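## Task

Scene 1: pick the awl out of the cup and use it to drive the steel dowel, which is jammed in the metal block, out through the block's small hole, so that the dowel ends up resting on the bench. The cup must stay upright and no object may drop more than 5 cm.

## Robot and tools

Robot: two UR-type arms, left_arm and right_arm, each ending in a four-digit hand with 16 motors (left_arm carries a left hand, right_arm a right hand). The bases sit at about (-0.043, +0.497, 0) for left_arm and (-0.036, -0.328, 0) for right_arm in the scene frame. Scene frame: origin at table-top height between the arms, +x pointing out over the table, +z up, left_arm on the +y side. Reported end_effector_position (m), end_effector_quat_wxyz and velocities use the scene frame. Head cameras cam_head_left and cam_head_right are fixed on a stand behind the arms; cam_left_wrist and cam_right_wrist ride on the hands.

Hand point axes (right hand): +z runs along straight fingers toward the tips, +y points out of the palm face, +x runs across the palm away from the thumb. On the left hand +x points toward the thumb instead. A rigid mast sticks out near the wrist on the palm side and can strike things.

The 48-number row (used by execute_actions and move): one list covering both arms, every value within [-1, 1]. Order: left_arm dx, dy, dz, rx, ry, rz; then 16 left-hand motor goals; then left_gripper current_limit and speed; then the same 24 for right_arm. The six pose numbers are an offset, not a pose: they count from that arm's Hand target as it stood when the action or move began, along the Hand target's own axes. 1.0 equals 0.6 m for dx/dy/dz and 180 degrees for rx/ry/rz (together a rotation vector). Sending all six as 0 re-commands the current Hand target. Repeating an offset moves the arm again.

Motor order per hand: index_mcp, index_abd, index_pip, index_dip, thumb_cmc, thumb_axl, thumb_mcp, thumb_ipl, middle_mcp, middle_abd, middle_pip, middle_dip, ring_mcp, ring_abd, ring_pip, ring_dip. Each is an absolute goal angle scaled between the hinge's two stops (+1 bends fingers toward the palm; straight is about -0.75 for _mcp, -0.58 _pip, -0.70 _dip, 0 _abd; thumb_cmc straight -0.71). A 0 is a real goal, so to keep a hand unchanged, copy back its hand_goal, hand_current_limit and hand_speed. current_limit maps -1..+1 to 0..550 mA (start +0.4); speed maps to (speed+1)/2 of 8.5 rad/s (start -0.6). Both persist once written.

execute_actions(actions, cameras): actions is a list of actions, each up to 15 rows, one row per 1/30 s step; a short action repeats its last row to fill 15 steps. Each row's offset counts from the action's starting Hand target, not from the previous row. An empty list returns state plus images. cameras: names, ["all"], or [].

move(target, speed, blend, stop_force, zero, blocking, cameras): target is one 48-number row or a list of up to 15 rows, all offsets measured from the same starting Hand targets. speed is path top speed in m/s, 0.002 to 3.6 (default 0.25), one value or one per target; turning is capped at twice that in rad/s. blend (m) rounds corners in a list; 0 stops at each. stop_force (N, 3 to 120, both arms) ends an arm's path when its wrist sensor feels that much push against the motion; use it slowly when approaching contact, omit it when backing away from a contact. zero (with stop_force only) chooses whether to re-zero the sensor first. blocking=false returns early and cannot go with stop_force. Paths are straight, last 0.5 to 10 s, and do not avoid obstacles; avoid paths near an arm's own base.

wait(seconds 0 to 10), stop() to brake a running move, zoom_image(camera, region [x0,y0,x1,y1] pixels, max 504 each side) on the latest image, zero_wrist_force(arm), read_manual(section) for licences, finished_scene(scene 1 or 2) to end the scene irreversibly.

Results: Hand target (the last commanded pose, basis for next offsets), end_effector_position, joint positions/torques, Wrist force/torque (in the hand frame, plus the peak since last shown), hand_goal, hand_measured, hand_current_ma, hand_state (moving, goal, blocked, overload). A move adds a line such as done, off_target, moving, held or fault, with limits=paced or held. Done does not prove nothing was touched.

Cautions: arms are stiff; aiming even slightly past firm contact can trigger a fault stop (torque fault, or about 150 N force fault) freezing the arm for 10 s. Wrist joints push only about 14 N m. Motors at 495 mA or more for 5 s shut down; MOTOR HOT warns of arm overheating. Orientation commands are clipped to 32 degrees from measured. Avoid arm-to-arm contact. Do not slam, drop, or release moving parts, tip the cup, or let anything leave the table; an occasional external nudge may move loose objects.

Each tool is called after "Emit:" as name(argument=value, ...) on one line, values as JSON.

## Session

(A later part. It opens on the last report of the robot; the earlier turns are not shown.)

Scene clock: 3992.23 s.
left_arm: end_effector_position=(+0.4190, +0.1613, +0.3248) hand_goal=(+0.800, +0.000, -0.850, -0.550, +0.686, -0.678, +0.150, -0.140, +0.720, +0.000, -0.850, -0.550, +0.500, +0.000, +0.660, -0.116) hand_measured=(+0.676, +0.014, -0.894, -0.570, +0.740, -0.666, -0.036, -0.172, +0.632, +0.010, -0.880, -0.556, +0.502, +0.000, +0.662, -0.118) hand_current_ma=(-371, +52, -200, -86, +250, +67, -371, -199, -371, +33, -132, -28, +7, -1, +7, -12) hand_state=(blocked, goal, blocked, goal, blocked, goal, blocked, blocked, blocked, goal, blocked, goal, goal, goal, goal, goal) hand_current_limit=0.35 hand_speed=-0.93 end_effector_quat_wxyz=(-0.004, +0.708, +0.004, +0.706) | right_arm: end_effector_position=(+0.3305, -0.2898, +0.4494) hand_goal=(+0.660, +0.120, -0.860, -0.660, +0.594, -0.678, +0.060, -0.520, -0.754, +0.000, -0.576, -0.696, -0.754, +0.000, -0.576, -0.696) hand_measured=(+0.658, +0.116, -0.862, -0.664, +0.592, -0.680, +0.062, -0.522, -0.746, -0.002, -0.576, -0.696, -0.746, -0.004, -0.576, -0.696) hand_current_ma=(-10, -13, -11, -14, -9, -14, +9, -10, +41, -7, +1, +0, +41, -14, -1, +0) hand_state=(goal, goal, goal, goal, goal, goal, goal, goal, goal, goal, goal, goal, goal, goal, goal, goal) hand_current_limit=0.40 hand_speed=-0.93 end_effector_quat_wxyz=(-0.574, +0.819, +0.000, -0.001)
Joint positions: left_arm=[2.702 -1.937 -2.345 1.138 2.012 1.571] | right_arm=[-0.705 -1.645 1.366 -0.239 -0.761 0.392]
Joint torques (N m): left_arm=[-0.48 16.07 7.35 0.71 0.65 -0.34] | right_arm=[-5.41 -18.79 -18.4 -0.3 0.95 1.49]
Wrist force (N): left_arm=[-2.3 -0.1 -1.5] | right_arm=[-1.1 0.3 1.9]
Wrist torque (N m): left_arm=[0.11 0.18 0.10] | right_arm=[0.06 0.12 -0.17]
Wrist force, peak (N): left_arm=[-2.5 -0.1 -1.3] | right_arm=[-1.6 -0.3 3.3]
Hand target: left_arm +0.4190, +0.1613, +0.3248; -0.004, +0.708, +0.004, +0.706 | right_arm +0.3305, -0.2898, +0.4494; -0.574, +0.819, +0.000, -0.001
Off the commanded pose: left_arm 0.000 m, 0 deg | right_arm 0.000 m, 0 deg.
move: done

Emit:
move(target=[-0.1747,0.3022,-0.3317,-0.5961,0.1429,0.3811, 0.8,0,-0.85,-0.55,0.686,-0.678,0.15,-0.14,0.72,0,-0.85,-0.55,0.5,0,0.66,-0.116,0.35,-0.93, 0,0,0,0,0,0, 0.66,0.12,-0.86,-0.66,0.595,-0.677,0.06,-0.52,-0.754,0,-0.576,-0.696,-0.754,0,-0.576,-0.696,0.4,-0.93], speed=0.13, cameras=["all"])

Scene clock: 4013.43 s.
left_arm: end_effector_position=(+0.2219, -0.0221, +0.2202) hand_goal=(+0.800, +0.000, -0.850, -0.550, +0.686, -0.678, +0.150, -0.140, +0.720, +0.000, -0.850, -0.550, +0.500, +0.000, +0.660, -0.116) hand_measured=(+0.676, +0.008, -0.894, -0.570, +0.736, -0.666, -0.036, -0.172, +0.632, +0.000, -0.880, -0.556, +0.498, +0.000, +0.660, -0.118) hand_current_ma=(-371, +26, -200, -86, +230, +60, -371, -199, -371, +2, -132, -28, -12, -1, +3, -12) hand_state=(blocked, goal, blocked, goal, blocked, goal, blocked, blocked, blocked, goal, blocked, goal, goal, goal, goal, goal) hand_current_limit=0.35 hand_speed=-0.93 end_effector_quat_wxyz=(-0.189, -0.178, +0.866, -0.427) | right_arm: end_effector_position=(+0.3305, -0.2898, +0.4494) hand_goal=(+0.660, +0.120, -0.860, -0.660, +0.594, -0.678, +0.060, -0.520, -0.754, +0.000, -0.576, -0.696, -0.754, +0.000, -0.576, -0.696) hand_measured=(+0.658, +0.116, -0.862, -0.664, +0.592, -0.680, +0.062, -0.522, -0.746, -0.002, -0.576, -0.696, -0.746, -0.004, -0.576, -0.696) hand_current_ma=(-10, -13, -11, -14, -9, -14, +9, -10, +41, -7, +1, +0, +41, -14, -1, +0) hand_state=(goal, goal, goal, goal, goal, goal, goal, goal, goal, goal, goal, goal, goal, goal, goal, goal) hand_current_limit=0.40 hand_speed=-0.93 end_effector_quat_wxyz=(-0.574, +0.819, +0.000, -0.001)
Joint positions: left_arm=[2.584 -1.801 -1.947 -0.519 0.676 3.543] | right_arm=[-0.705 -1.645 1.366 -0.238 -0.761 0.392]
Joint torques (N m): left_arm=[2.93 43.58 17.87 0.72 -2.29 0.61] | right_arm=[-10.35 -12.35 -23.47 -0.2 -0.99 -1.19]
Wrist force (N): left_arm=[-0.3 0.9 -0.6] | right_arm=[-1.4 0.3 2.1]
Wrist torque (N m): left_arm=[0.26 -0.01 0.14] | right_arm=[0.04 0.16 -0.19]
Wrist force, peak (N): left_arm=[-2.6 0.0 -1.5] | right_arm=[-1.5 0.4 2.2]
Hand target: left_arm +0.2219, -0.0221, +0.2203; -0.189, -0.178, +0.866, -0.427 | right_arm +0.3305, -0.2898, +0.4494; -0.574, +0.819, +0.000, -0.001
Off the commanded pose: left_arm 0.000 m, 0 deg | right_arm 0.000 m, 0 deg.
move: done
camera_calibration:
cam_left_wrist: T_world_to_cam=[[0.972177, -0.231385, 0.0365133, -0.268192], [0.0344841, 0.295543, 0.954707, -0.27214], [-0.231696, -0.926885, 0.295299, 0.0886337], [0, 0, 0, 1]] pos_world=[0.29065, 0.100527, 0.243433]
cam_right_wrist: T_world_to_cam=[[-0.804802, -0.214395, -0.553469, 0.491199], [-0.366378, -0.554186, 0.747425, -0.436577], [-0.466969, 0.804309, 0.36746, 0.342441], [0, 0, 0, 1]] pos_world=[0.395275, -0.412062, 0.472338]

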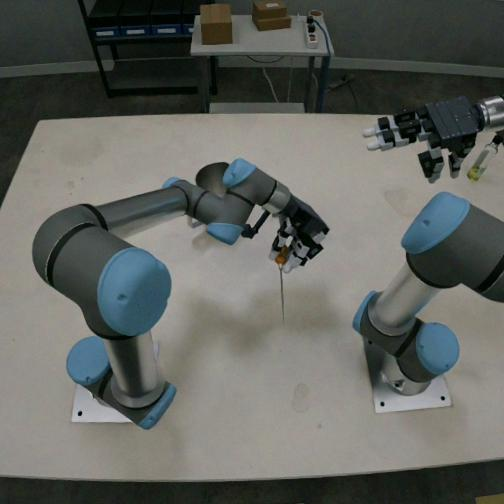

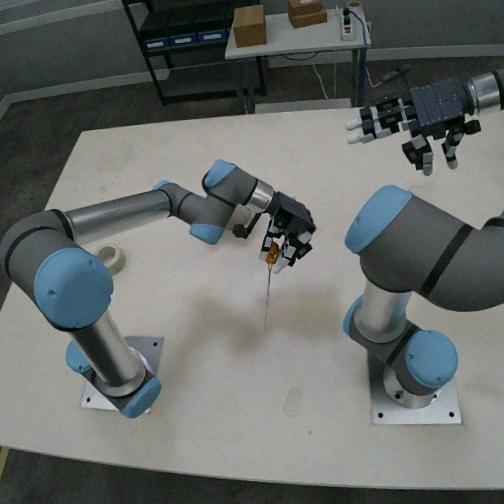

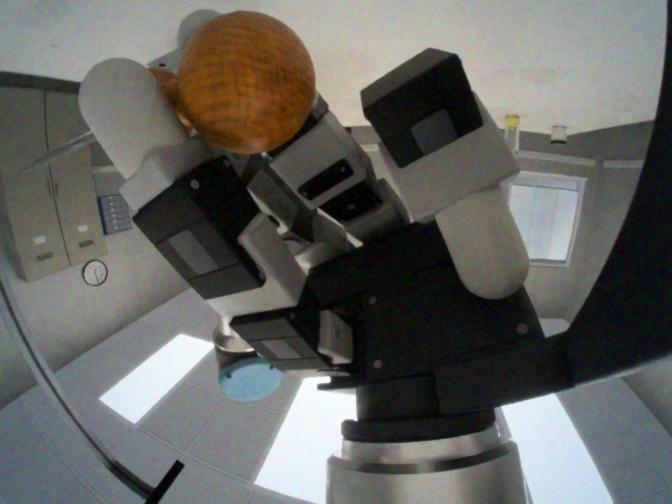

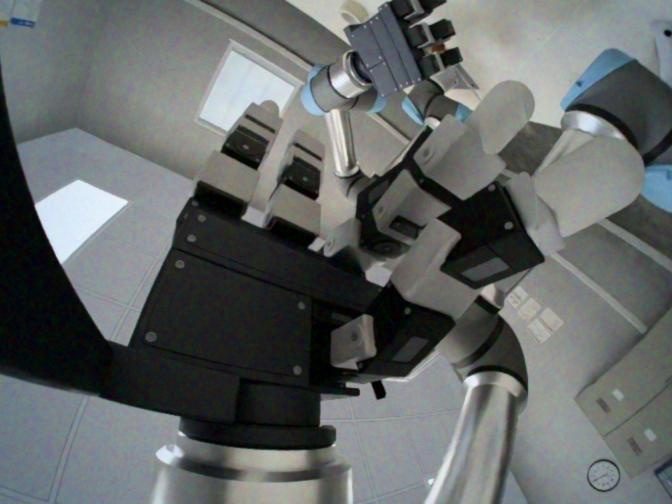

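Emit:
zoom_image(camera="cam_head_left", region=[230, 200, 350, 340])

Emit:
zoom_image(camera="cam_head_right", region=[220, 200, 340, 340])

Scaled by 3.600 from the camera's 504x504 image, which has a finer 720x720 frame.

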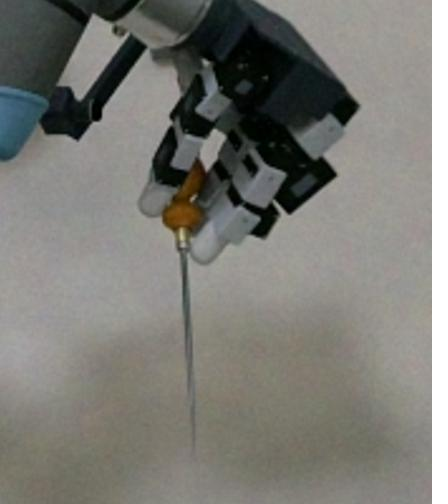

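Scaled by 3.600 from the camera's 504x504 image, which has a finer 720x720 frame.

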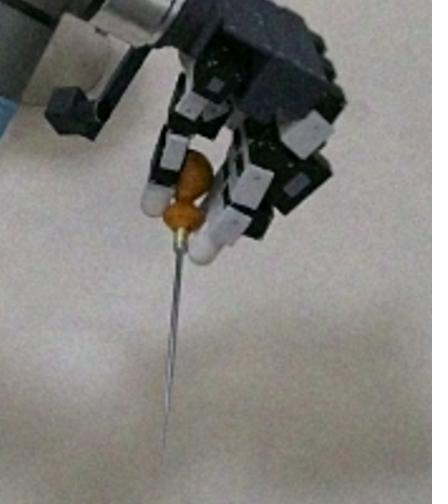

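Emit:
move(target=[-0.1275,0.1796,0.1505,0,0,0, 0.8,0,-0.85,-0.55,0.686,-0.678,0.15,-0.14,0.72,0,-0.85,-0.55,0.5,0,0.66,-0.116,0.35,-0.93, 0,0,0,0,0,0, 0.66,0.12,-0.86,-0.66,0.595,-0.677,0.06,-0.52,-0.754,0,-0.576,-0.696,-0.754,0,-0.576,-0.696,0.4,-0.93], speed=0.1, cameras=["all"])

Scene clock: 4055.57 s.
left_arm: end_effector_position=(+0.2215, -0.0220, +0.0602) hand_goal=(+0.800, +0.000, -0.850, -0.550, +0.686, -0.678, +0.150, -0.140, +0.720, +0.000, -0.850, -0.550, +0.500, +0.000, +0.660, -0.116) hand_measured=(+0.676, +0.006, -0.894, -0.570, +0.736, -0.666, -0.036, -0.172, +0.632, +0.000, -0.880, -0.556, +0.496, +0.000, +0.660, -0.118) hand_current_ma=(-371, +25, -200, -86, +230, +60, -371, -199, -371, +1, -132, -28, -13, -1, +3, -12) hand_state=(blocked, goal, blocked, goal, blocked, goal, blocked, blocked, blocked, goal, blocked, goal, goal, goal, goal, goal) hand_current_limit=0.35 hand_speed=-0.93 end_effector_quat_wxyz=(-0.189, -0.178, +0.866, -0.427) | right_arm: end_effector_position=(+0.3305, -0.2898, +0.4494) hand_goal=(+0.660, +0.120, -0.860, -0.660, +0.594, -0.678, +0.060, -0.520, -0.754, +0.000, -0.576, -0.696, -0.754, +0.000, -0.576, -0.696) hand_measured=(+0.658, +0.116, -0.862, -0.664, +0.592, -0.680, +0.062, -0.522, -0.746, -0.002, -0.576, -0.696, -0.746, -0.004, -0.576, -0.696) hand_current_ma=(-10, -13, -11, -14, -9, -14, +9, -10, +41, -7, +1, +0, +41, -14, -1, +0) hand_state=(goal, goal, goal, goal, goal, goal, goal, goal, goal, goal, goal, goal, goal, goal, goal, goal) hand_current_limit=0.40 hand_speed=-0.93 end_effector_quat_wxyz=(-0.574, +0.819, +0.000, -0.001)
Joint positions: left_arm=[2.584 -2.104 -2.065 -0.099 0.676 3.543] | right_arm=[-0.705 -1.645 1.366 -0.238 -0.761 0.392]
Joint torques (N m): left_arm=[-6.91 36.44 20.02 2.96 -0.01 -1.11] | right_arm=[-9.3 -13 -20.62 -0.68 -0.86 -0.31]
Wrist force (N): left_arm=[-0.1 0.9 -0.8] | right_arm=[-1.4 0.6 2.0]
Wrist torque (N m): left_arm=[0.26 -0.03 0.15] | right_arm=[0.09 0.16 -0.17]
Wrist force, peak (N): left_arm=[-0.6 1.9 0.0] | right_arm=[-1.5 0.6 2.1]
Hand target: left_arm +0.2215, -0.0220, +0.0602; -0.189, -0.178, +0.866, -0.427 | right_arm +0.3305, -0.2898, +0.4494; -0.574, +0.819, +0.000, -0.001
Off the commanded pose: left_arm 0.000 m, 0 deg | right_arm 0.000 m, 0 deg.
move: done
camera_calibration:
cam_left_wrist: T_world_to_cam=[[0.972173, -0.23142, 0.0363987, -0.261904], [0.034601, 0.295517, 0.954711, -0.119559], [-0.231695, -0.926884, 0.295301, 0.135945], [0, 0, 0, 1]] pos_world=[0.29025, 0.100727, 0.0835324]
cam_right_wrist: T_world_to_cam=[[-0.804802, -0.214395, -0.553469, 0.491199], [-0.366378, -0.554186, 0.747425, -0.436577], [-0.466969, 0.804309, 0.36746, 0.342441], [0, 0, 0, 1]] pos_world=[0.395275, -0.412062, 0.472338]

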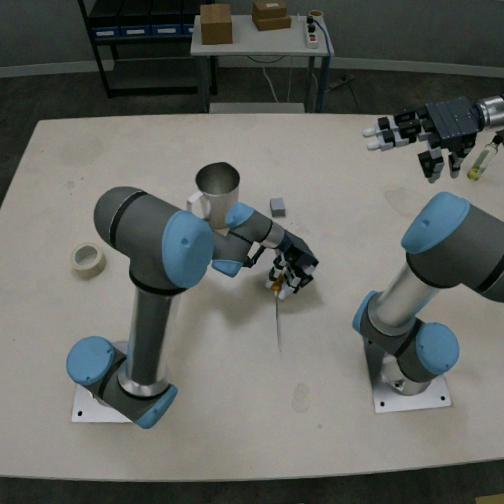

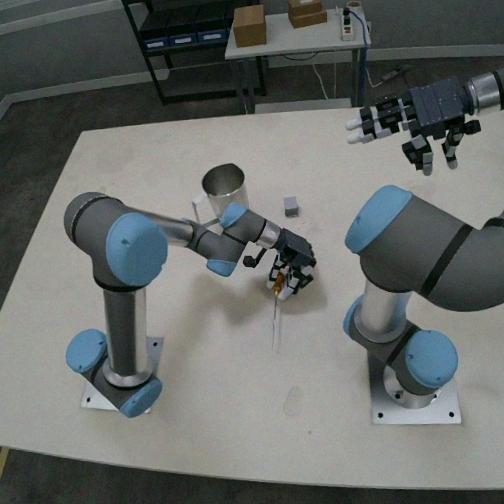

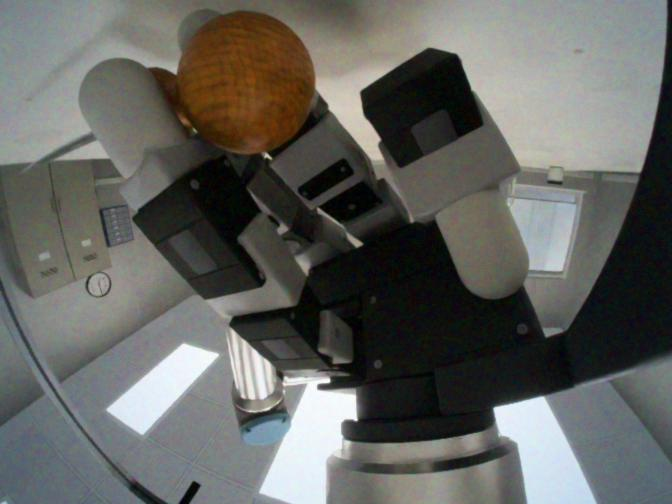

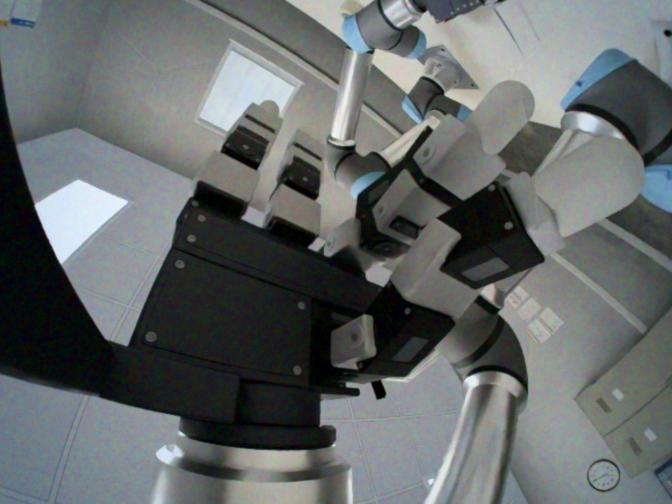

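Emit:
move(target=[-0.0199,0.0281,0.0235,0,0,0, 0.8,0,-0.85,-0.55,0.686,-0.678,0.15,-0.14,0.72,0,-0.85,-0.55,0.5,0,0.66,-0.116,0.35,-0.93, 0,0,0,0,0,0, 0.66,0.12,-0.86,-0.66,0.595,-0.677,0.06,-0.52,-0.754,0,-0.576,-0.696,-0.754,0,-0.576,-0.696,0.4,-0.93], speed=0.01, stop_force=3, cameras=["cam_left_wrist"])

Scene clock: 4063.13 s.
left_arm: end_effector_position=(+0.2215, -0.0220, +0.0420) hand_goal=(+0.800, +0.000, -0.850, -0.550, +0.686, -0.678, +0.150, -0.140, +0.720, +0.000, -0.850, -0.550, +0.500, +0.000, +0.660, -0.116) hand_measured=(+0.676, +0.004, -0.894, -0.570, +0.734, -0.666, -0.036, -0.172, +0.632, -0.002, -0.880, -0.556, +0.496, +0.000, +0.660, -0.118) hand_current_ma=(-371, +14, -200, -86, +218, +60, -371, -199, -371, -7, -132, -28, -13, -1, +3, -12) hand_state=(blocked, goal, blocked, goal, blocked, goal, blocked, blocked, blocked, goal, blocked, goal, goal, goal, goal, goal) hand_current_limit=0.35 hand_speed=-0.93 end_effector_quat_wxyz=(-0.189, -0.178, +0.866, -0.427) | right_arm: end_effector_position=(+0.3305, -0.2898, +0.4494) hand_goal=(+0.660, +0.120, -0.860, -0.660, +0.594, -0.678, +0.060, -0.520, -0.754, +0.000, -0.576, -0.696, -0.754, +0.000, -0.576, -0.696) hand_measured=(+0.658, +0.116, -0.862, -0.664, +0.592, -0.680, +0.062, -0.522, -0.746, -0.002, -0.576, -0.696, -0.746, -0.004, -0.576, -0.696) hand_current_ma=(-10, -13, -11, -14, -9, -14, +9, -10, +41, -7, +1, +0, +41, -14, -1, +0) hand_state=(goal, goal, goal, goal, goal, goal, goal, goal, goal, goal, goal, goal, goal, goal, goal, goal) hand_current_limit=0.40 hand_speed=-0.93 end_effector_quat_wxyz=(-0.574, +0.819, +0.000, -0.001)
Joint positions: left_arm=[2.584 -2.146 -2.067 -0.053 0.676 3.543] | right_arm=[-0.705 -1.645 1.366 -0.238 -0.761 0.392]
Joint torques (N m): left_arm=[-6.98 48.29 7.9 2.21 -0.84 0.56] | right_arm=[-9.44 -14.2 -21.13 -1 -0.73 0.31]
Wrist force (N): left_arm=[-0.1 -2.4 -1.3] | right_arm=[-1.2 0.7 1.9]
Wrist torque (N m): left_arm=[0.12 -0.03 0.23] | right_arm=[0.11 0.14 -0.16]
Wrist force, peak (N): left_arm=[0.3 -6.4 -1.9] | right_arm=[-1.6 0.8 2.1]
Hand target: left_arm +0.2215, -0.0220, +0.0420; -0.189, -0.178, +0.866, -0.427 (not the last commanded pose) | right_arm +0.3305, -0.2898, +0.4494; -0.574, +0.819, +0.000, -0.001
Off the commanded pose: left_arm 0.007 m, 0 deg | right_arm 0.000 m, 0 deg.
move: contact (left_arm)
camera_calibration:
cam_left_wrist: T_world_to_cam=[[0.972161, -0.231418, 0.0367279, -0.26126], [0.0342937, 0.295583, 0.954701, -0.102101], [-0.231791, -0.926864, 0.29529, 0.141345], [0, 0, 0, 1]] pos_world=[0.29025, 0.100727, 0.0653335]
Images, in order (width x height): cam_left_wrist 672x504.

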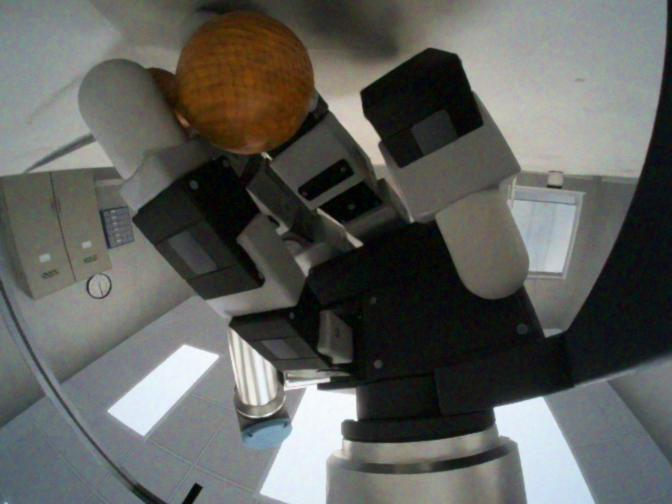

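Emit:
move(target=[0,0,0,0,0,0, 0.676,0,-0.89,-0.57,0.70,-0.672,-0.25,-0.172,0.632,0,-0.88,-0.556,0.5,0,0.66,-0.116,0.35,-0.98, 0,0,0,0,0,0, 0.66,0.12,-0.86,-0.66,0.595,-0.677,0.06,-0.52,-0.754,0,-0.576,-0.696,-0.754,0,-0.576,-0.696,0.4,-0.93], speed=0.05, cameras=["cam_left_wrist","cam_head_left","cam_head_right"])

Scene clock: 4070.20 s.
left_arm: end_effector_position=(+0.2215, -0.0220, +0.0420) hand_goal=(+0.676, +0.000, -0.890, -0.570, +0.700, -0.672, -0.250, -0.172, +0.632, +0.000, -0.880, -0.556, +0.500, +0.000, +0.660, -0.116) hand_measured=(+0.676, +0.002, -0.906, -0.578, +0.730, -0.666, -0.036, -0.184, +0.632, -0.002, -0.886, -0.560, +0.496, +0.000, +0.660, -0.118) hand_current_ma=(-143, +9, -65, -34, +136, +28, -144, -68, -140, -6, -25, -12, -13, -1, +3, -12) hand_state=(moving, goal, goal, goal, blocked, goal, moving, goal, moving, goal, goal, goal, goal, goal, goal, goal) hand_current_limit=0.35 hand_speed=-0.98 end_effector_quat_wxyz=(-0.189, -0.178, +0.866, -0.427) | right_arm: end_effector_position=(+0.3305, -0.2898, +0.4494) hand_goal=(+0.660, +0.120, -0.860, -0.660, +0.594, -0.678, +0.060, -0.520, -0.754, +0.000, -0.576, -0.696, -0.754, +0.000, -0.576, -0.696) hand_measured=(+0.658, +0.116, -0.862, -0.664, +0.592, -0.680, +0.062, -0.522, -0.746, -0.002, -0.576, -0.696, -0.746, -0.004, -0.576, -0.696) hand_current_ma=(-10, -13, -11, -14, -9, -14, +9, -10, +41, -7, +1, +0, +41, -14, -1, +0) hand_state=(goal, goal, goal, goal, goal, goal, goal, goal, goal, goal, goal, goal, goal, goal, goal, goal) hand_current_limit=0.40 hand_speed=-0.93 end_effector_quat_wxyz=(-0.574, +0.819, +0.000, -0.001)
Joint positions: left_arm=[2.584 -2.146 -2.067 -0.053 0.676 3.543] | right_arm=[-0.705 -1.645 1.366 -0.238 -0.761 0.392]
Joint torques (N m): left_arm=[-6.04 48.56 13.64 3.06 -0.7 0.71] | right_arm=[-8.19 -14.86 -21.35 -1.21 -0.61 0.91]
Wrist force (N): left_arm=[-0.1 -1.1 -1.1] | right_arm=[-1.3 0.5 2.0]
Wrist torque (N m): left_arm=[0.14 -0.02 0.18] | right_arm=[0.08 0.15 -0.17]
Wrist force, peak (N): left_arm=[-0.1 -2.6 -1.2] | right_arm=[-1.6 0.6 2.1]
Hand target: left_arm +0.2215, -0.0220, +0.0420; -0.189, -0.178, +0.866, -0.427 | right_arm +0.3305, -0.2898, +0.4494; -0.574, +0.819, +0.000, -0.001
Off the commanded pose: left_arm 0.000 m, 0 deg | right_arm 0.000 m, 0 deg.
move: done
camera_calibration:
cam_left_wrist: T_world_to_cam=[[0.972139, -0.231502, 0.0367779, -0.261248], [0.0342713, 0.295585, 0.954702, -0.102095], [-0.231886, -0.926842, 0.295283, 0.141371], [0, 0, 0, 1]] pos_world=[0.29025, 0.100726, 0.0653337]
Images, in order (width x height): cam_head_left 504x504, cam_head_right 504x504, cam_left_wrist 672x504.

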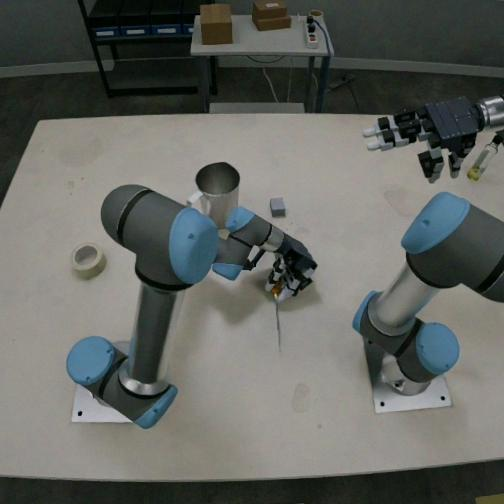

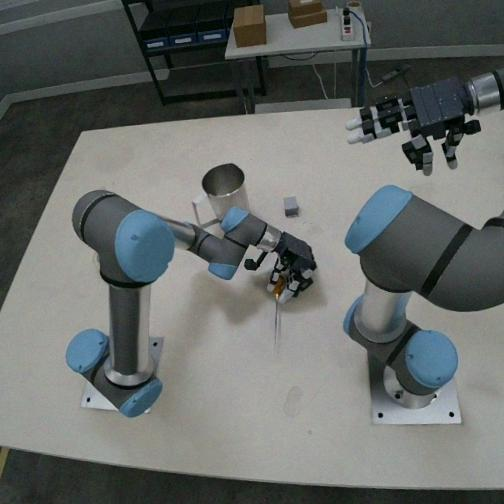

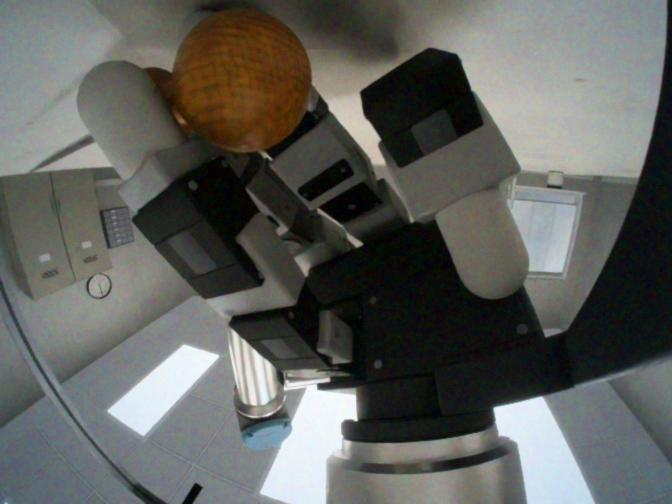

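Emit:
wait(seconds=2.5, cameras=["cam_left_wrist"])

Emit:
wait(seconds=2.5, cameras=["cam_left_wrist"])

Scene clock: 4075.03 s.
left_arm: end_effector_position=(+0.2215, -0.0220, +0.0420) hand_goal=(+0.676, +0.000, -0.890, -0.570, +0.700, -0.672, -0.250, -0.172, +0.632, +0.000, -0.880, -0.556, +0.500, +0.000, +0.660, -0.116) hand_measured=(+0.664, +0.002, -0.896, -0.574, +0.710, -0.670, -0.244, -0.174, +0.630, -0.002, -0.886, -0.558, +0.496, +0.000, +0.660, -0.118) hand_current_ma=(-51, +9, -21, -13, +41, +12, +34, -7, -6, -6, -24, -12, -13, -1, +3, -12) hand_state=(goal, goal, goal, goal, goal, goal, goal, goal, goal, goal, goal, goal, goal, goal, goal, goal) hand_current_limit=0.35 hand_speed=-0.98 end_effector_quat_wxyz=(-0.189, -0.178, +0.866, -0.427) | right_arm: end_effector_position=(+0.3305, -0.2898, +0.4494) hand_goal=(+0.660, +0.120, -0.860, -0.660, +0.594, -0.678, +0.060, -0.520, -0.754, +0.000, -0.576, -0.696, -0.754, +0.000, -0.576, -0.696) hand_measured=(+0.658, +0.116, -0.862, -0.664, +0.592, -0.680, +0.062, -0.522, -0.746, -0.002, -0.576, -0.696, -0.746, -0.004, -0.576, -0.696) hand_current_ma=(-10, -13, -11, -14, -9, -14, +9, -10, +41, -7, +1, +0, +41, -14, -1, +0) hand_state=(goal, goal, goal, goal, goal, goal, goal, goal, goal, goal, goal, goal, goal, goal, goal, goal) hand_current_limit=0.40 hand_speed=-0.93 end_effector_quat_wxyz=(-0.574, +0.819, +0.000, -0.001)
Joint positions: left_arm=[2.584 -2.146 -2.067 -0.053 0.676 3.543] | right_arm=[-0.705 -1.645 1.366 -0.238 -0.761 0.392]
Joint torques (N m): left_arm=[3.8 33.21 15.89 3.28 -0.72 0.75] | right_arm=[-7.67 -14.69 -18.47 -1.23 -0.5 1.38]
Wrist force (N): left_arm=[0.3 -1.3 -1.0] | right_arm=[-1.3 0.4 1.8]
Wrist torque (N m): left_arm=[0.15 -0.03 0.18] | right_arm=[0.08 0.15 -0.18]
Wrist force, peak (N): left_arm=[0.2 -2.2 -2.3] | right_arm=[-1.3 0.6 2.2]
Hand target: left_arm +0.2215, -0.0220, +0.0420; -0.189, -0.178, +0.866, -0.427 | right_arm +0.3305, -0.2898, +0.4494; -0.574, +0.819, +0.000, -0.001
Off the commanded pose: left_arm 0.000 m, 0 deg | right_arm 0.000 m, 0 deg.
wait: 2.50 s; at rest by 2.13 s
camera_calibration:
cam_left_wrist: T_world_to_cam=[[0.972139, -0.231502, 0.0367779, -0.261248], [0.0342713, 0.295585, 0.954702, -0.102095], [-0.231886, -0.926842, 0.295283, 0.141371], [0, 0, 0, 1]] pos_world=[0.29025, 0.100726, 0.0653337]
Images, in order (width x height): cam_left_wrist 672x504.

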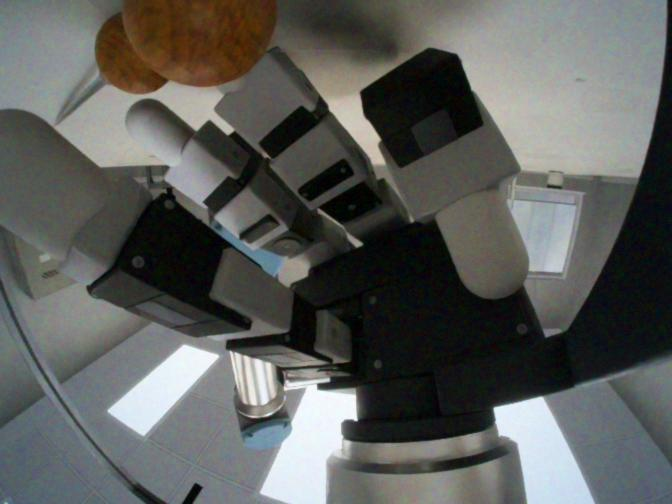

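Scene clock: 4077.53 s.
left_arm: end_effector_position=(+0.2215, -0.0220, +0.0420) hand_goal=(+0.676, +0.000, -0.890, -0.570, +0.700, -0.672, -0.250, -0.172, +0.632, +0.000, -0.880, -0.556, +0.500, +0.000, +0.660, -0.116) hand_measured=(+0.664, +0.002, -0.896, -0.574, +0.710, -0.670, -0.244, -0.174, +0.630, -0.002, -0.886, -0.558, +0.496, +0.000, +0.660, -0.118) hand_current_ma=(-51, +9, -21, -13, +41, +12, +34, -7, -6, -6, -24, -12, -13, -1, +3, -12) hand_state=(goal, goal, goal, goal, goal, goal, goal, goal, goal, goal, goal, goal, goal, goal, goal, goal) hand_current_limit=0.35 hand_speed=-0.98 end_effector_quat_wxyz=(-0.189, -0.178, +0.866, -0.427) | right_arm: end_effector_position=(+0.3305, -0.2898, +0.4494) hand_goal=(+0.660, +0.120, -0.860, -0.660, +0.594, -0.678, +0.060, -0.520, -0.754, +0.000, -0.576, -0.696, -0.754, +0.000, -0.576, -0.696) hand_measured=(+0.658, +0.116, -0.862, -0.664, +0.592, -0.680, +0.062, -0.522, -0.746, -0.002, -0.576, -0.696, -0.746, -0.004, -0.576, -0.696) hand_current_ma=(-10, -13, -11, -14, -9, -14, +9, -10, +41, -7, +1, +0, +41, -14, -1, +0) hand_state=(goal, goal, goal, goal, goal, goal, goal, goal, goal, goal, goal, goal, goal, goal, goal, goal) hand_current_limit=0.40 hand_speed=-0.93 end_effector_quat_wxyz=(-0.574, +0.819, +0.000, -0.001)
Joint positions: left_arm=[2.584 -2.146 -2.067 -0.053 0.676 3.543] | right_arm=[-0.705 -1.645 1.366 -0.238 -0.761 0.392]
Joint torques (N m): left_arm=[4.45 26.59 14.73 3.02 -0.78 0.96] | right_arm=[-7.84 -15.61 -18.9 -0.96 -0.5 1.85]
Wrist force (N): left_arm=[0.4 -1.2 -1.1] | right_arm=[-1.1 0.3 2.1]
Wrist torque (N m): left_arm=[0.16 -0.04 0.18] | right_arm=[0.06 0.13 -0.16]
Wrist force, peak (N): left_arm=[0.1 -1.6 -1.2] | right_arm=[-1.4 0.5 2.3]
Hand target: left_arm +0.2215, -0.0220, +0.0420; -0.189, -0.178, +0.866, -0.427 | right_arm +0.3305, -0.2898, +0.4494; -0.574, +0.819, +0.000, -0.001
Off the commanded pose: left_arm 0.000 m, 0 deg | right_arm 0.000 m, 0 deg.
wait: 2.50 s; at rest by 0.17 s
camera_calibration:
cam_left_wrist: T_world_to_cam=[[0.972139, -0.231502, 0.0367779, -0.261248], [0.0342713, 0.295585, 0.954702, -0.102095], [-0.231886, -0.926842, 0.295283, 0.141371], [0, 0, 0, 1]] pos_world=[0.29025, 0.100726, 0.0653337]
Images, in order (width x height): cam_left_wrist 672x504.

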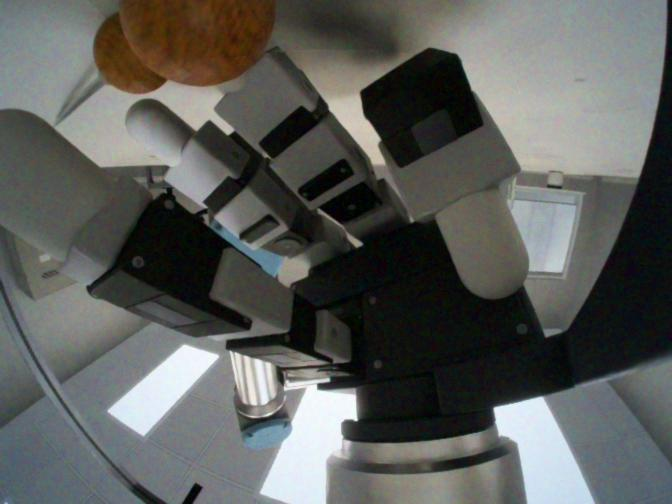

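Emit:
move(target=[[0.0045,-0.0103,0.0042,0,0,0, 0.66,0,-0.89,-0.57,0.70,-0.672,-0.25,-0.172,0.63,0,-0.88,-0.556,0.5,0,0.66,-0.116,0.35,-0.96, 0,0,0,0,0,0, 0.66,0.12,-0.86,-0.66,0.595,-0.677,0.06,-0.52,-0.754,0,-0.576,-0.696,-0.754,0,-0.576,-0.696,0.4,-0.93],[0.0045,-0.177,0.0042,0,0,0, 0.66,0,-0.89,-0.57,0.70,-0.672,-0.25,-0.172,0.63,0,-0.88,-0.556,0.5,0,0.66,-0.116,0.35,-0.96, 0,0,0,0,0,0, 0.66,0.12,-0.86,-0.66,0.595,-0.677,0.06,-0.52,-0.754,0,-0.576,-0.696,-0.754,0,-0.576,-0.696,0.4,-0.93]], speed=[0.02,0.04], cameras=["all"])

Scene clock: 4094.57 s.
left_arm: end_effector_position=(+0.2685, -0.0853, +0.1132) hand_goal=(+0.660, +0.000, -0.890, -0.570, +0.700, -0.672, -0.250, -0.172, +0.630, +0.000, -0.880, -0.556, +0.500, +0.000, +0.660, -0.116) hand_measured=(+0.656, +0.002, -0.896, -0.574, +0.710, -0.670, -0.244, -0.174, +0.626, +0.000, -0.884, -0.558, +0.496, +0.000, +0.660, -0.118) hand_current_ma=(-14, +9, -21, -13, +41, +12, +34, -7, -13, -3, -17, -10, -13, -1, +3, -12) hand_state=(goal, goal, goal, goal, goal, goal, goal, goal, goal, goal, goal, goal, goal, goal, goal, goal) hand_current_limit=0.35 hand_speed=-0.96 end_effector_quat_wxyz=(-0.189, -0.178, +0.866, -0.427) | right_arm: end_effector_position=(+0.3305, -0.2898, +0.4494) hand_goal=(+0.660, +0.120, -0.860, -0.660, +0.594, -0.678, +0.060, -0.520, -0.754, +0.000, -0.576, -0.696, -0.754, +0.000, -0.576, -0.696) hand_measured=(+0.658, +0.116, -0.862, -0.664, +0.592, -0.680, +0.062, -0.522, -0.746, -0.002, -0.576, -0.696, -0.746, -0.004, -0.576, -0.696) hand_current_ma=(-10, -13, -11, -14, -9, -14, +9, -10, +41, -7, +1, +0, +41, -14, -1, +0) hand_state=(goal, goal, goal, goal, goal, goal, goal, goal, goal, goal, goal, goal, goal, goal, goal, goal) hand_current_limit=0.40 hand_speed=-0.93 end_effector_quat_wxyz=(-0.574, +0.819, +0.000, -0.001)
Joint positions: left_arm=[2.533 -2.136 -1.802 -0.275 0.699 3.472] | right_arm=[-0.705 -1.645 1.366 -0.238 -0.761 0.392]
Joint torques (N m): left_arm=[5.24 32.35 9.61 3.77 -0.83 1.23] | right_arm=[-7.73 -16.61 -16.39 -1.14 -0.24 2.01]
Wrist force (N): left_arm=[0.1 0.6 -1.3] | right_arm=[-1.4 0.5 1.8]
Wrist torque (N m): left_arm=[0.24 -0.02 0.14] | right_arm=[0.10 0.17 -0.19]
Wrist force, peak (N): left_arm=[0.2 -1.7 -1.2] | right_arm=[-1.4 0.7 2.2]
Hand target: left_arm +0.2686, -0.0852, +0.1133; -0.189, -0.178, +0.866, -0.427 | right_arm +0.3305, -0.2898, +0.4494; -0.574, +0.819, +0.000, -0.001
Off the commanded pose: left_arm 0.000 m, 0 deg | right_arm 0.000 m, 0 deg.
move: done
camera_calibration:
cam_left_wrist: T_world_to_cam=[[0.972153, -0.231485, 0.0365202, -0.324279], [0.0344845, 0.295446, 0.954737, -0.153044], [-0.231797, -0.926891, 0.295201, 0.0725824], [0, 0, 0, 1]] pos_world=[0.33735, 0.0374266, 0.136533]
cam_right_wrist: T_world_to_cam=[[-0.804802, -0.214395, -0.553469, 0.491199], [-0.366378, -0.554186, 0.747425, -0.436577], [-0.466969, 0.804309, 0.36746, 0.342441], [0, 0, 0, 1]] pos_world=[0.395275, -0.412062, 0.472338]

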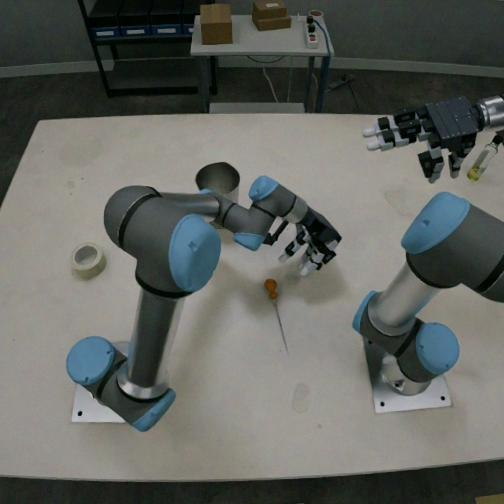

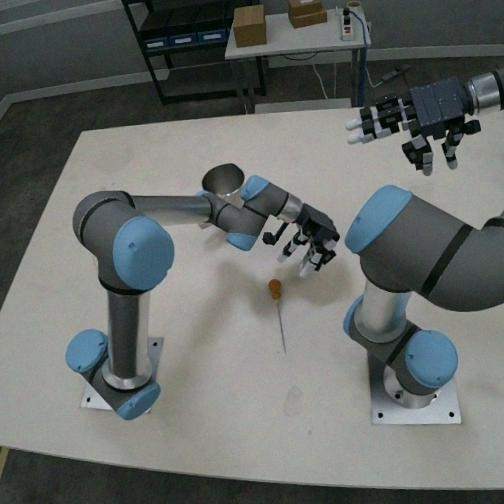

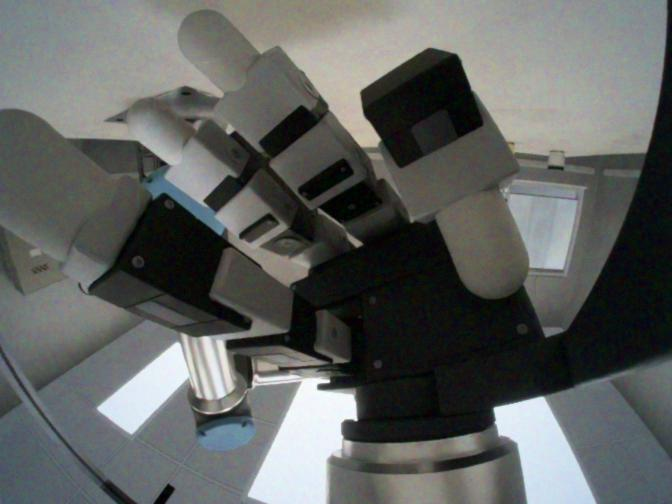

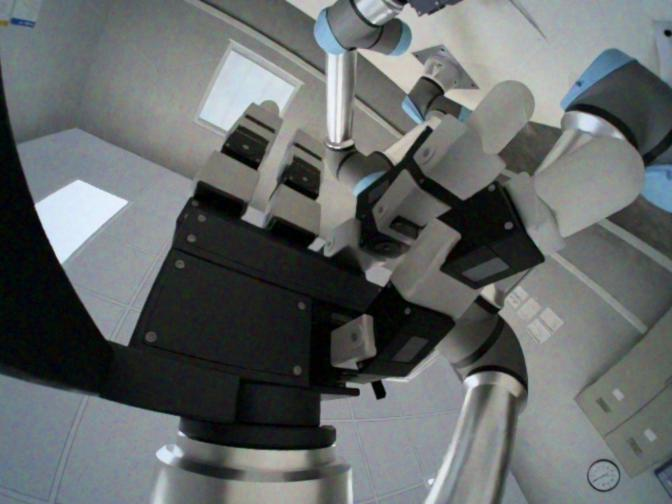

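Emit:
move(target=[[0.2317,-0.2517,-0.2923,0,0,0, 0.66,0,-0.89,-0.57,0.70,-0.672,-0.25,-0.172,0.63,0,-0.88,-0.556,0.5,0,0.66,-0.116,0.35,-0.96, 0,0,0,0,0,0, 0.66,0.12,-0.86,-0.66,0.595,-0.677,0.06,-0.52,-0.754,0,-0.576,-0.696,-0.754,0,-0.576,-0.696,0.4,-0.93],[0.0392,-0.0367,-0.8303,0,0,0, 0.66,0,-0.89,-0.57,0.70,-0.672,-0.25,-0.172,0.63,0,-0.88,-0.556,0.5,0,0.66,-0.116,0.35,-0.96, 0,0,0,0,0,0, 0.66,0.12,-0.86,-0.66,0.595,-0.677,0.06,-0.52,-0.754,0,-0.576,-0.696,-0.754,0,-0.576,-0.696,0.4,-0.93]], speed=0.16, blend=0.05, cameras=["cam_head_left","cam_head_right"])

Emit:
zoom_image(camera="cam_head_left", region=[180, 150, 340, 370])

Emit:
zoom_image(camera="cam_head_right", region=[180, 150, 340, 370])

Scene clock: 4121.87 s.
left_arm: end_effector_position=(+0.3463, +0.3004, +0.4204) hand_goal=(+0.660, +0.000, -0.890, -0.570, +0.700, -0.672, -0.250, -0.172, +0.630, +0.000, -0.880, -0.556, +0.500, +0.000, +0.660, -0.116) hand_measured=(+0.656, +0.002, -0.894, -0.574, +0.710, -0.670, -0.244, -0.174, +0.626, +0.000, -0.884, -0.558, +0.496, +0.000, +0.660, -0.118) hand_current_ma=(-17, +9, -18, -12, +39, +12, +29, -7, -17, -2, -15, -10, -15, -1, +2, -12) hand_state=(goal, goal, goal, goal, goal, goal, goal, goal, goal, goal, goal, goal, goal, goal, goal, goal) hand_current_limit=0.35 hand_speed=-0.96 end_effector_quat_wxyz=(-0.189, -0.178, +0.866, -0.427) | right_arm: end_effector_position=(+0.3305, -0.2898, +0.4494) hand_goal=(+0.660, +0.120, -0.860, -0.660, +0.594, -0.678, +0.060, -0.520, -0.754, +0.000, -0.576, -0.696, -0.754, +0.000, -0.576, -0.696) hand_measured=(+0.658, +0.116, -0.862, -0.664, +0.592, -0.680, +0.062, -0.522, -0.746, -0.002, -0.576, -0.696, -0.746, -0.004, -0.576, -0.696) hand_current_ma=(-10, -13, -11, -14, -9, -14, +9, -10, +41, -7, +1, +0, +41, -14, -1, +0) hand_state=(goal, goal, goal, goal, goal, goal, goal, goal, goal, goal, goal, goal, goal, goal, goal, goal) hand_current_limit=0.40 hand_speed=-0.93 end_effector_quat_wxyz=(-0.574, +0.819, +0.000, -0.001)
Joint positions: left_arm=[3.291 -1.567 -1.432 -2.204 0.694 4.7] | right_arm=[-0.705 -1.645 1.366 -0.238 -0.761 0.392]
Joint torques (N m): left_arm=[8.23 36.24 24.61 -0.23 -0.82 1.41] | right_arm=[-5.68 -16.27 -15.51 -0.96 -0.11 2.24]
Wrist force (N): left_arm=[0.2 0.3 -0.9] | right_arm=[-1.5 0.6 2.0]
Wrist torque (N m): left_arm=[0.20 -0.04 0.15] | right_arm=[0.09 0.18 -0.19]
Wrist force, peak (N): left_arm=[-0.5 0.7 -2.4] | right_arm=[-1.5 0.8 2.1]
Hand target: left_arm +0.3463, +0.3005, +0.4205; -0.189, -0.178, +0.866, -0.427 | right_arm +0.3305, -0.2898, +0.4494; -0.574, +0.819, +0.000, -0.001
Off the commanded pose: left_arm 0.000 m, 0 deg | right_arm 0.000 m, 0 deg.
move: done
Images, in order (width x height): cam_head_left 504x504, cam_head_right 504x504.

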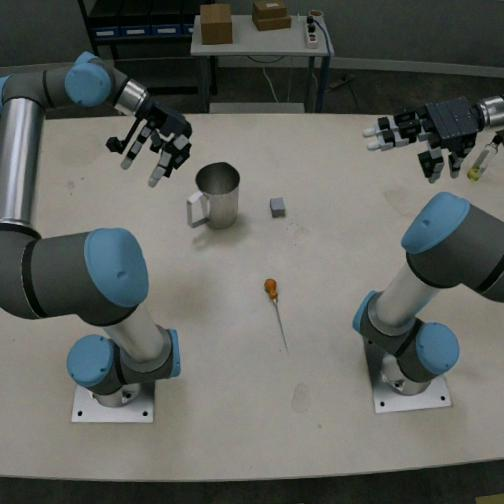

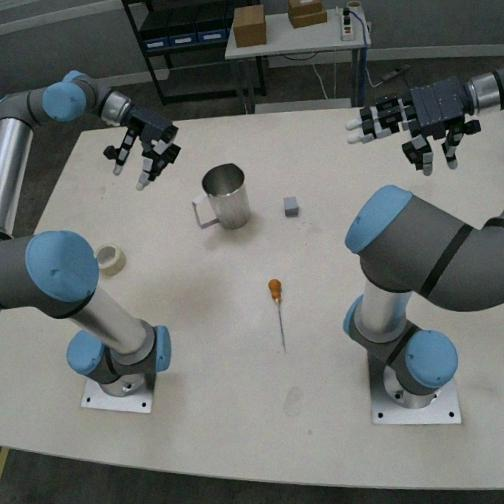

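Scaled by 2.291 from the camera's 504x504 image, which has a finer 720x720 frame.

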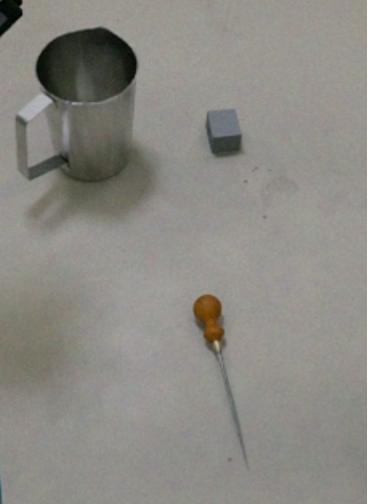

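Scaled by 2.291 from the camera's 504x504 image, which has a finer 720x720 frame.

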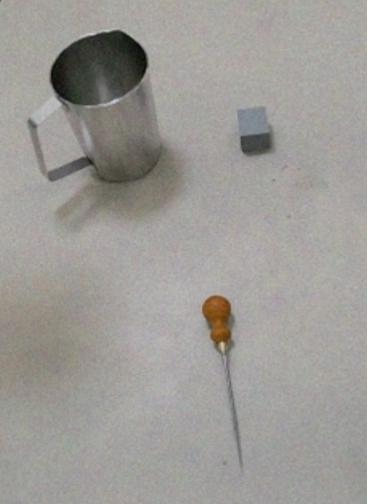

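Emit:
move(target=[0,0,0,0,0,0, 0.66,0,-0.89,-0.57,0.70,-0.672,-0.25,-0.172,0.63,0,-0.88,-0.556,0.5,0,0.66,-0.116,0.35,-0.96, -0.153,0.2117,0.7807,0.0554,-0.0537,-0.0144, 0.5616,0,-0.8686,-0.6957,0.511,-0.677,-0.18,-0.1676,0.808,0.12,-0.8686,-0.6957,0.5,0,0.66,-0.116,0.4,-0.85], speed=0.15, cameras=["all"])

Scene clock: 4220.03 s.
left_arm: end_effector_position=(+0.3463, +0.3005, +0.4205) hand_goal=(+0.660, +0.000, -0.890, -0.570, +0.700, -0.672, -0.250, -0.172, +0.630, +0.000, -0.880, -0.556, +0.500, +0.000, +0.660, -0.116) hand_measured=(+0.656, +0.002, -0.894, -0.574, +0.710, -0.670, -0.244, -0.174, +0.626, +0.000, -0.884, -0.558, +0.496, +0.000, +0.660, -0.118) hand_current_ma=(-17, +9, -18, -12, +39, +12, +29, -7, -17, -2, -15, -10, -15, -1, +2, -12) hand_state=(goal, goal, goal, goal, goal, goal, goal, goal, goal, goal, goal, goal, goal, goal, goal, goal) hand_current_limit=0.35 hand_speed=-0.96 end_effector_quat_wxyz=(-0.189, -0.178, +0.866, -0.427) | right_arm: end_effector_position=(+0.2379, +0.1071, +0.1703) hand_goal=(+0.562, +0.000, -0.868, -0.696, +0.510, -0.678, -0.180, -0.168, +0.808, +0.120, -0.868, -0.696, +0.500, +0.000, +0.660, -0.116) hand_measured=(+0.562, +0.002, -0.866, -0.692, +0.514, -0.680, -0.178, -0.170, +0.798, +0.116, -0.866, -0.696, +0.492, -0.004, +0.654, -0.120) hand_current_ma=(+0, +10, +11, +13, +17, -13, +15, -12, -50, -15, +10, +0, -43, -14, -31, -15) hand_state=(goal, goal, goal, goal, goal, goal, goal, goal, goal, goal, goal, goal, goal, goal, goal, goal) hand_current_limit=0.40 hand_speed=-0.85 end_effector_quat_wxyz=(-0.641, +0.763, +0.067, -0.057)
Joint positions: left_arm=[3.291 -1.567 -1.431 -2.205 0.694 4.7] | right_arm=[0.256 -1.364 2.376 -3.08 -0.198 2.078]
Joint torques (N m): left_arm=[8.76 34.32 29.03 -0.08 0.26 1.78] | right_arm=[12.07 -32.71 -15.66 -2.17 1.73 -2.12]
Wrist force (N): left_arm=[0.1 0.4 -1.0] | right_arm=[-1.3 0.6 2.0]
Wrist torque (N m): left_arm=[0.22 -0.02 0.13] | right_arm=[0.25 0.16 -0.11]
Wrist force, peak (N): left_arm=[0.0 0.4 -1.3] | right_arm=[-1.0 1.2 3.3]
Hand target: left_arm +0.3463, +0.3005, +0.4205; -0.189, -0.178, +0.866, -0.427 | right_arm +0.2379, +0.1071, +0.1704; -0.641, +0.763, +0.067, -0.057
Off the commanded pose: left_arm 0.000 m, 0 deg | right_arm 0.000 m, 0 deg.
move: done
camera_calibration:
cam_left_wrist: T_world_to_cam=[[0.972138, -0.231508, 0.0367564, -0.321917], [0.0342933, 0.29558, 0.954702, -0.563063], [-0.231886, -0.926842, 0.295284, 0.357475], [0, 0, 0, 1]] pos_world=[0.41515, 0.423226, 0.443834]
cam_right_wrist: T_world_to_cam=[[-0.772918, -0.252758, -0.581989, 0.348557], [-0.243523, -0.728817, 0.639939, -0.0342099], [-0.585913, 0.636348, 0.501764, 0.105959], [0, 0, 0, 1]] pos_world=[0.323158, -0.00425914, 0.171582]

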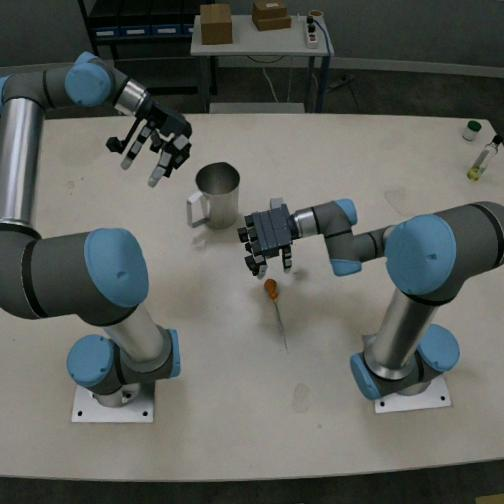

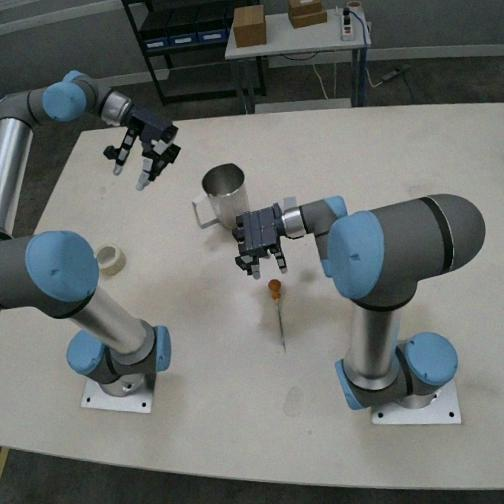

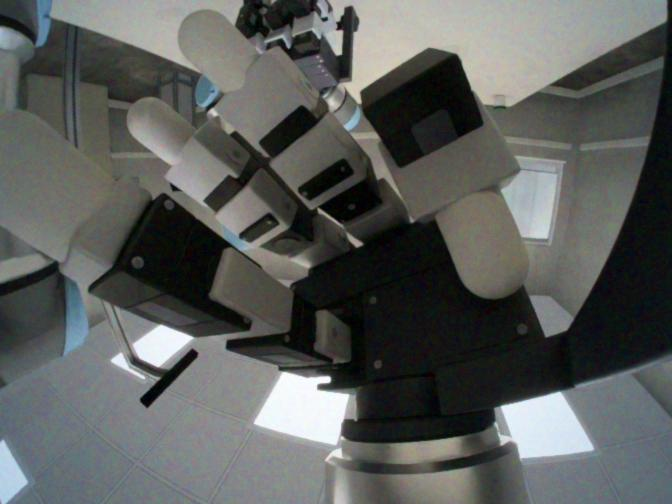

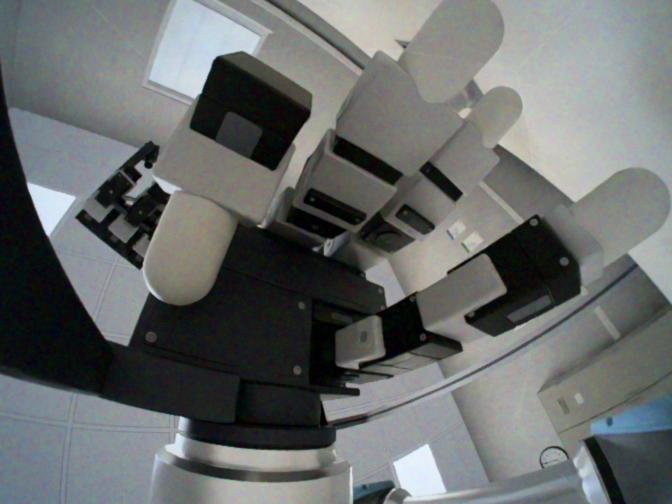

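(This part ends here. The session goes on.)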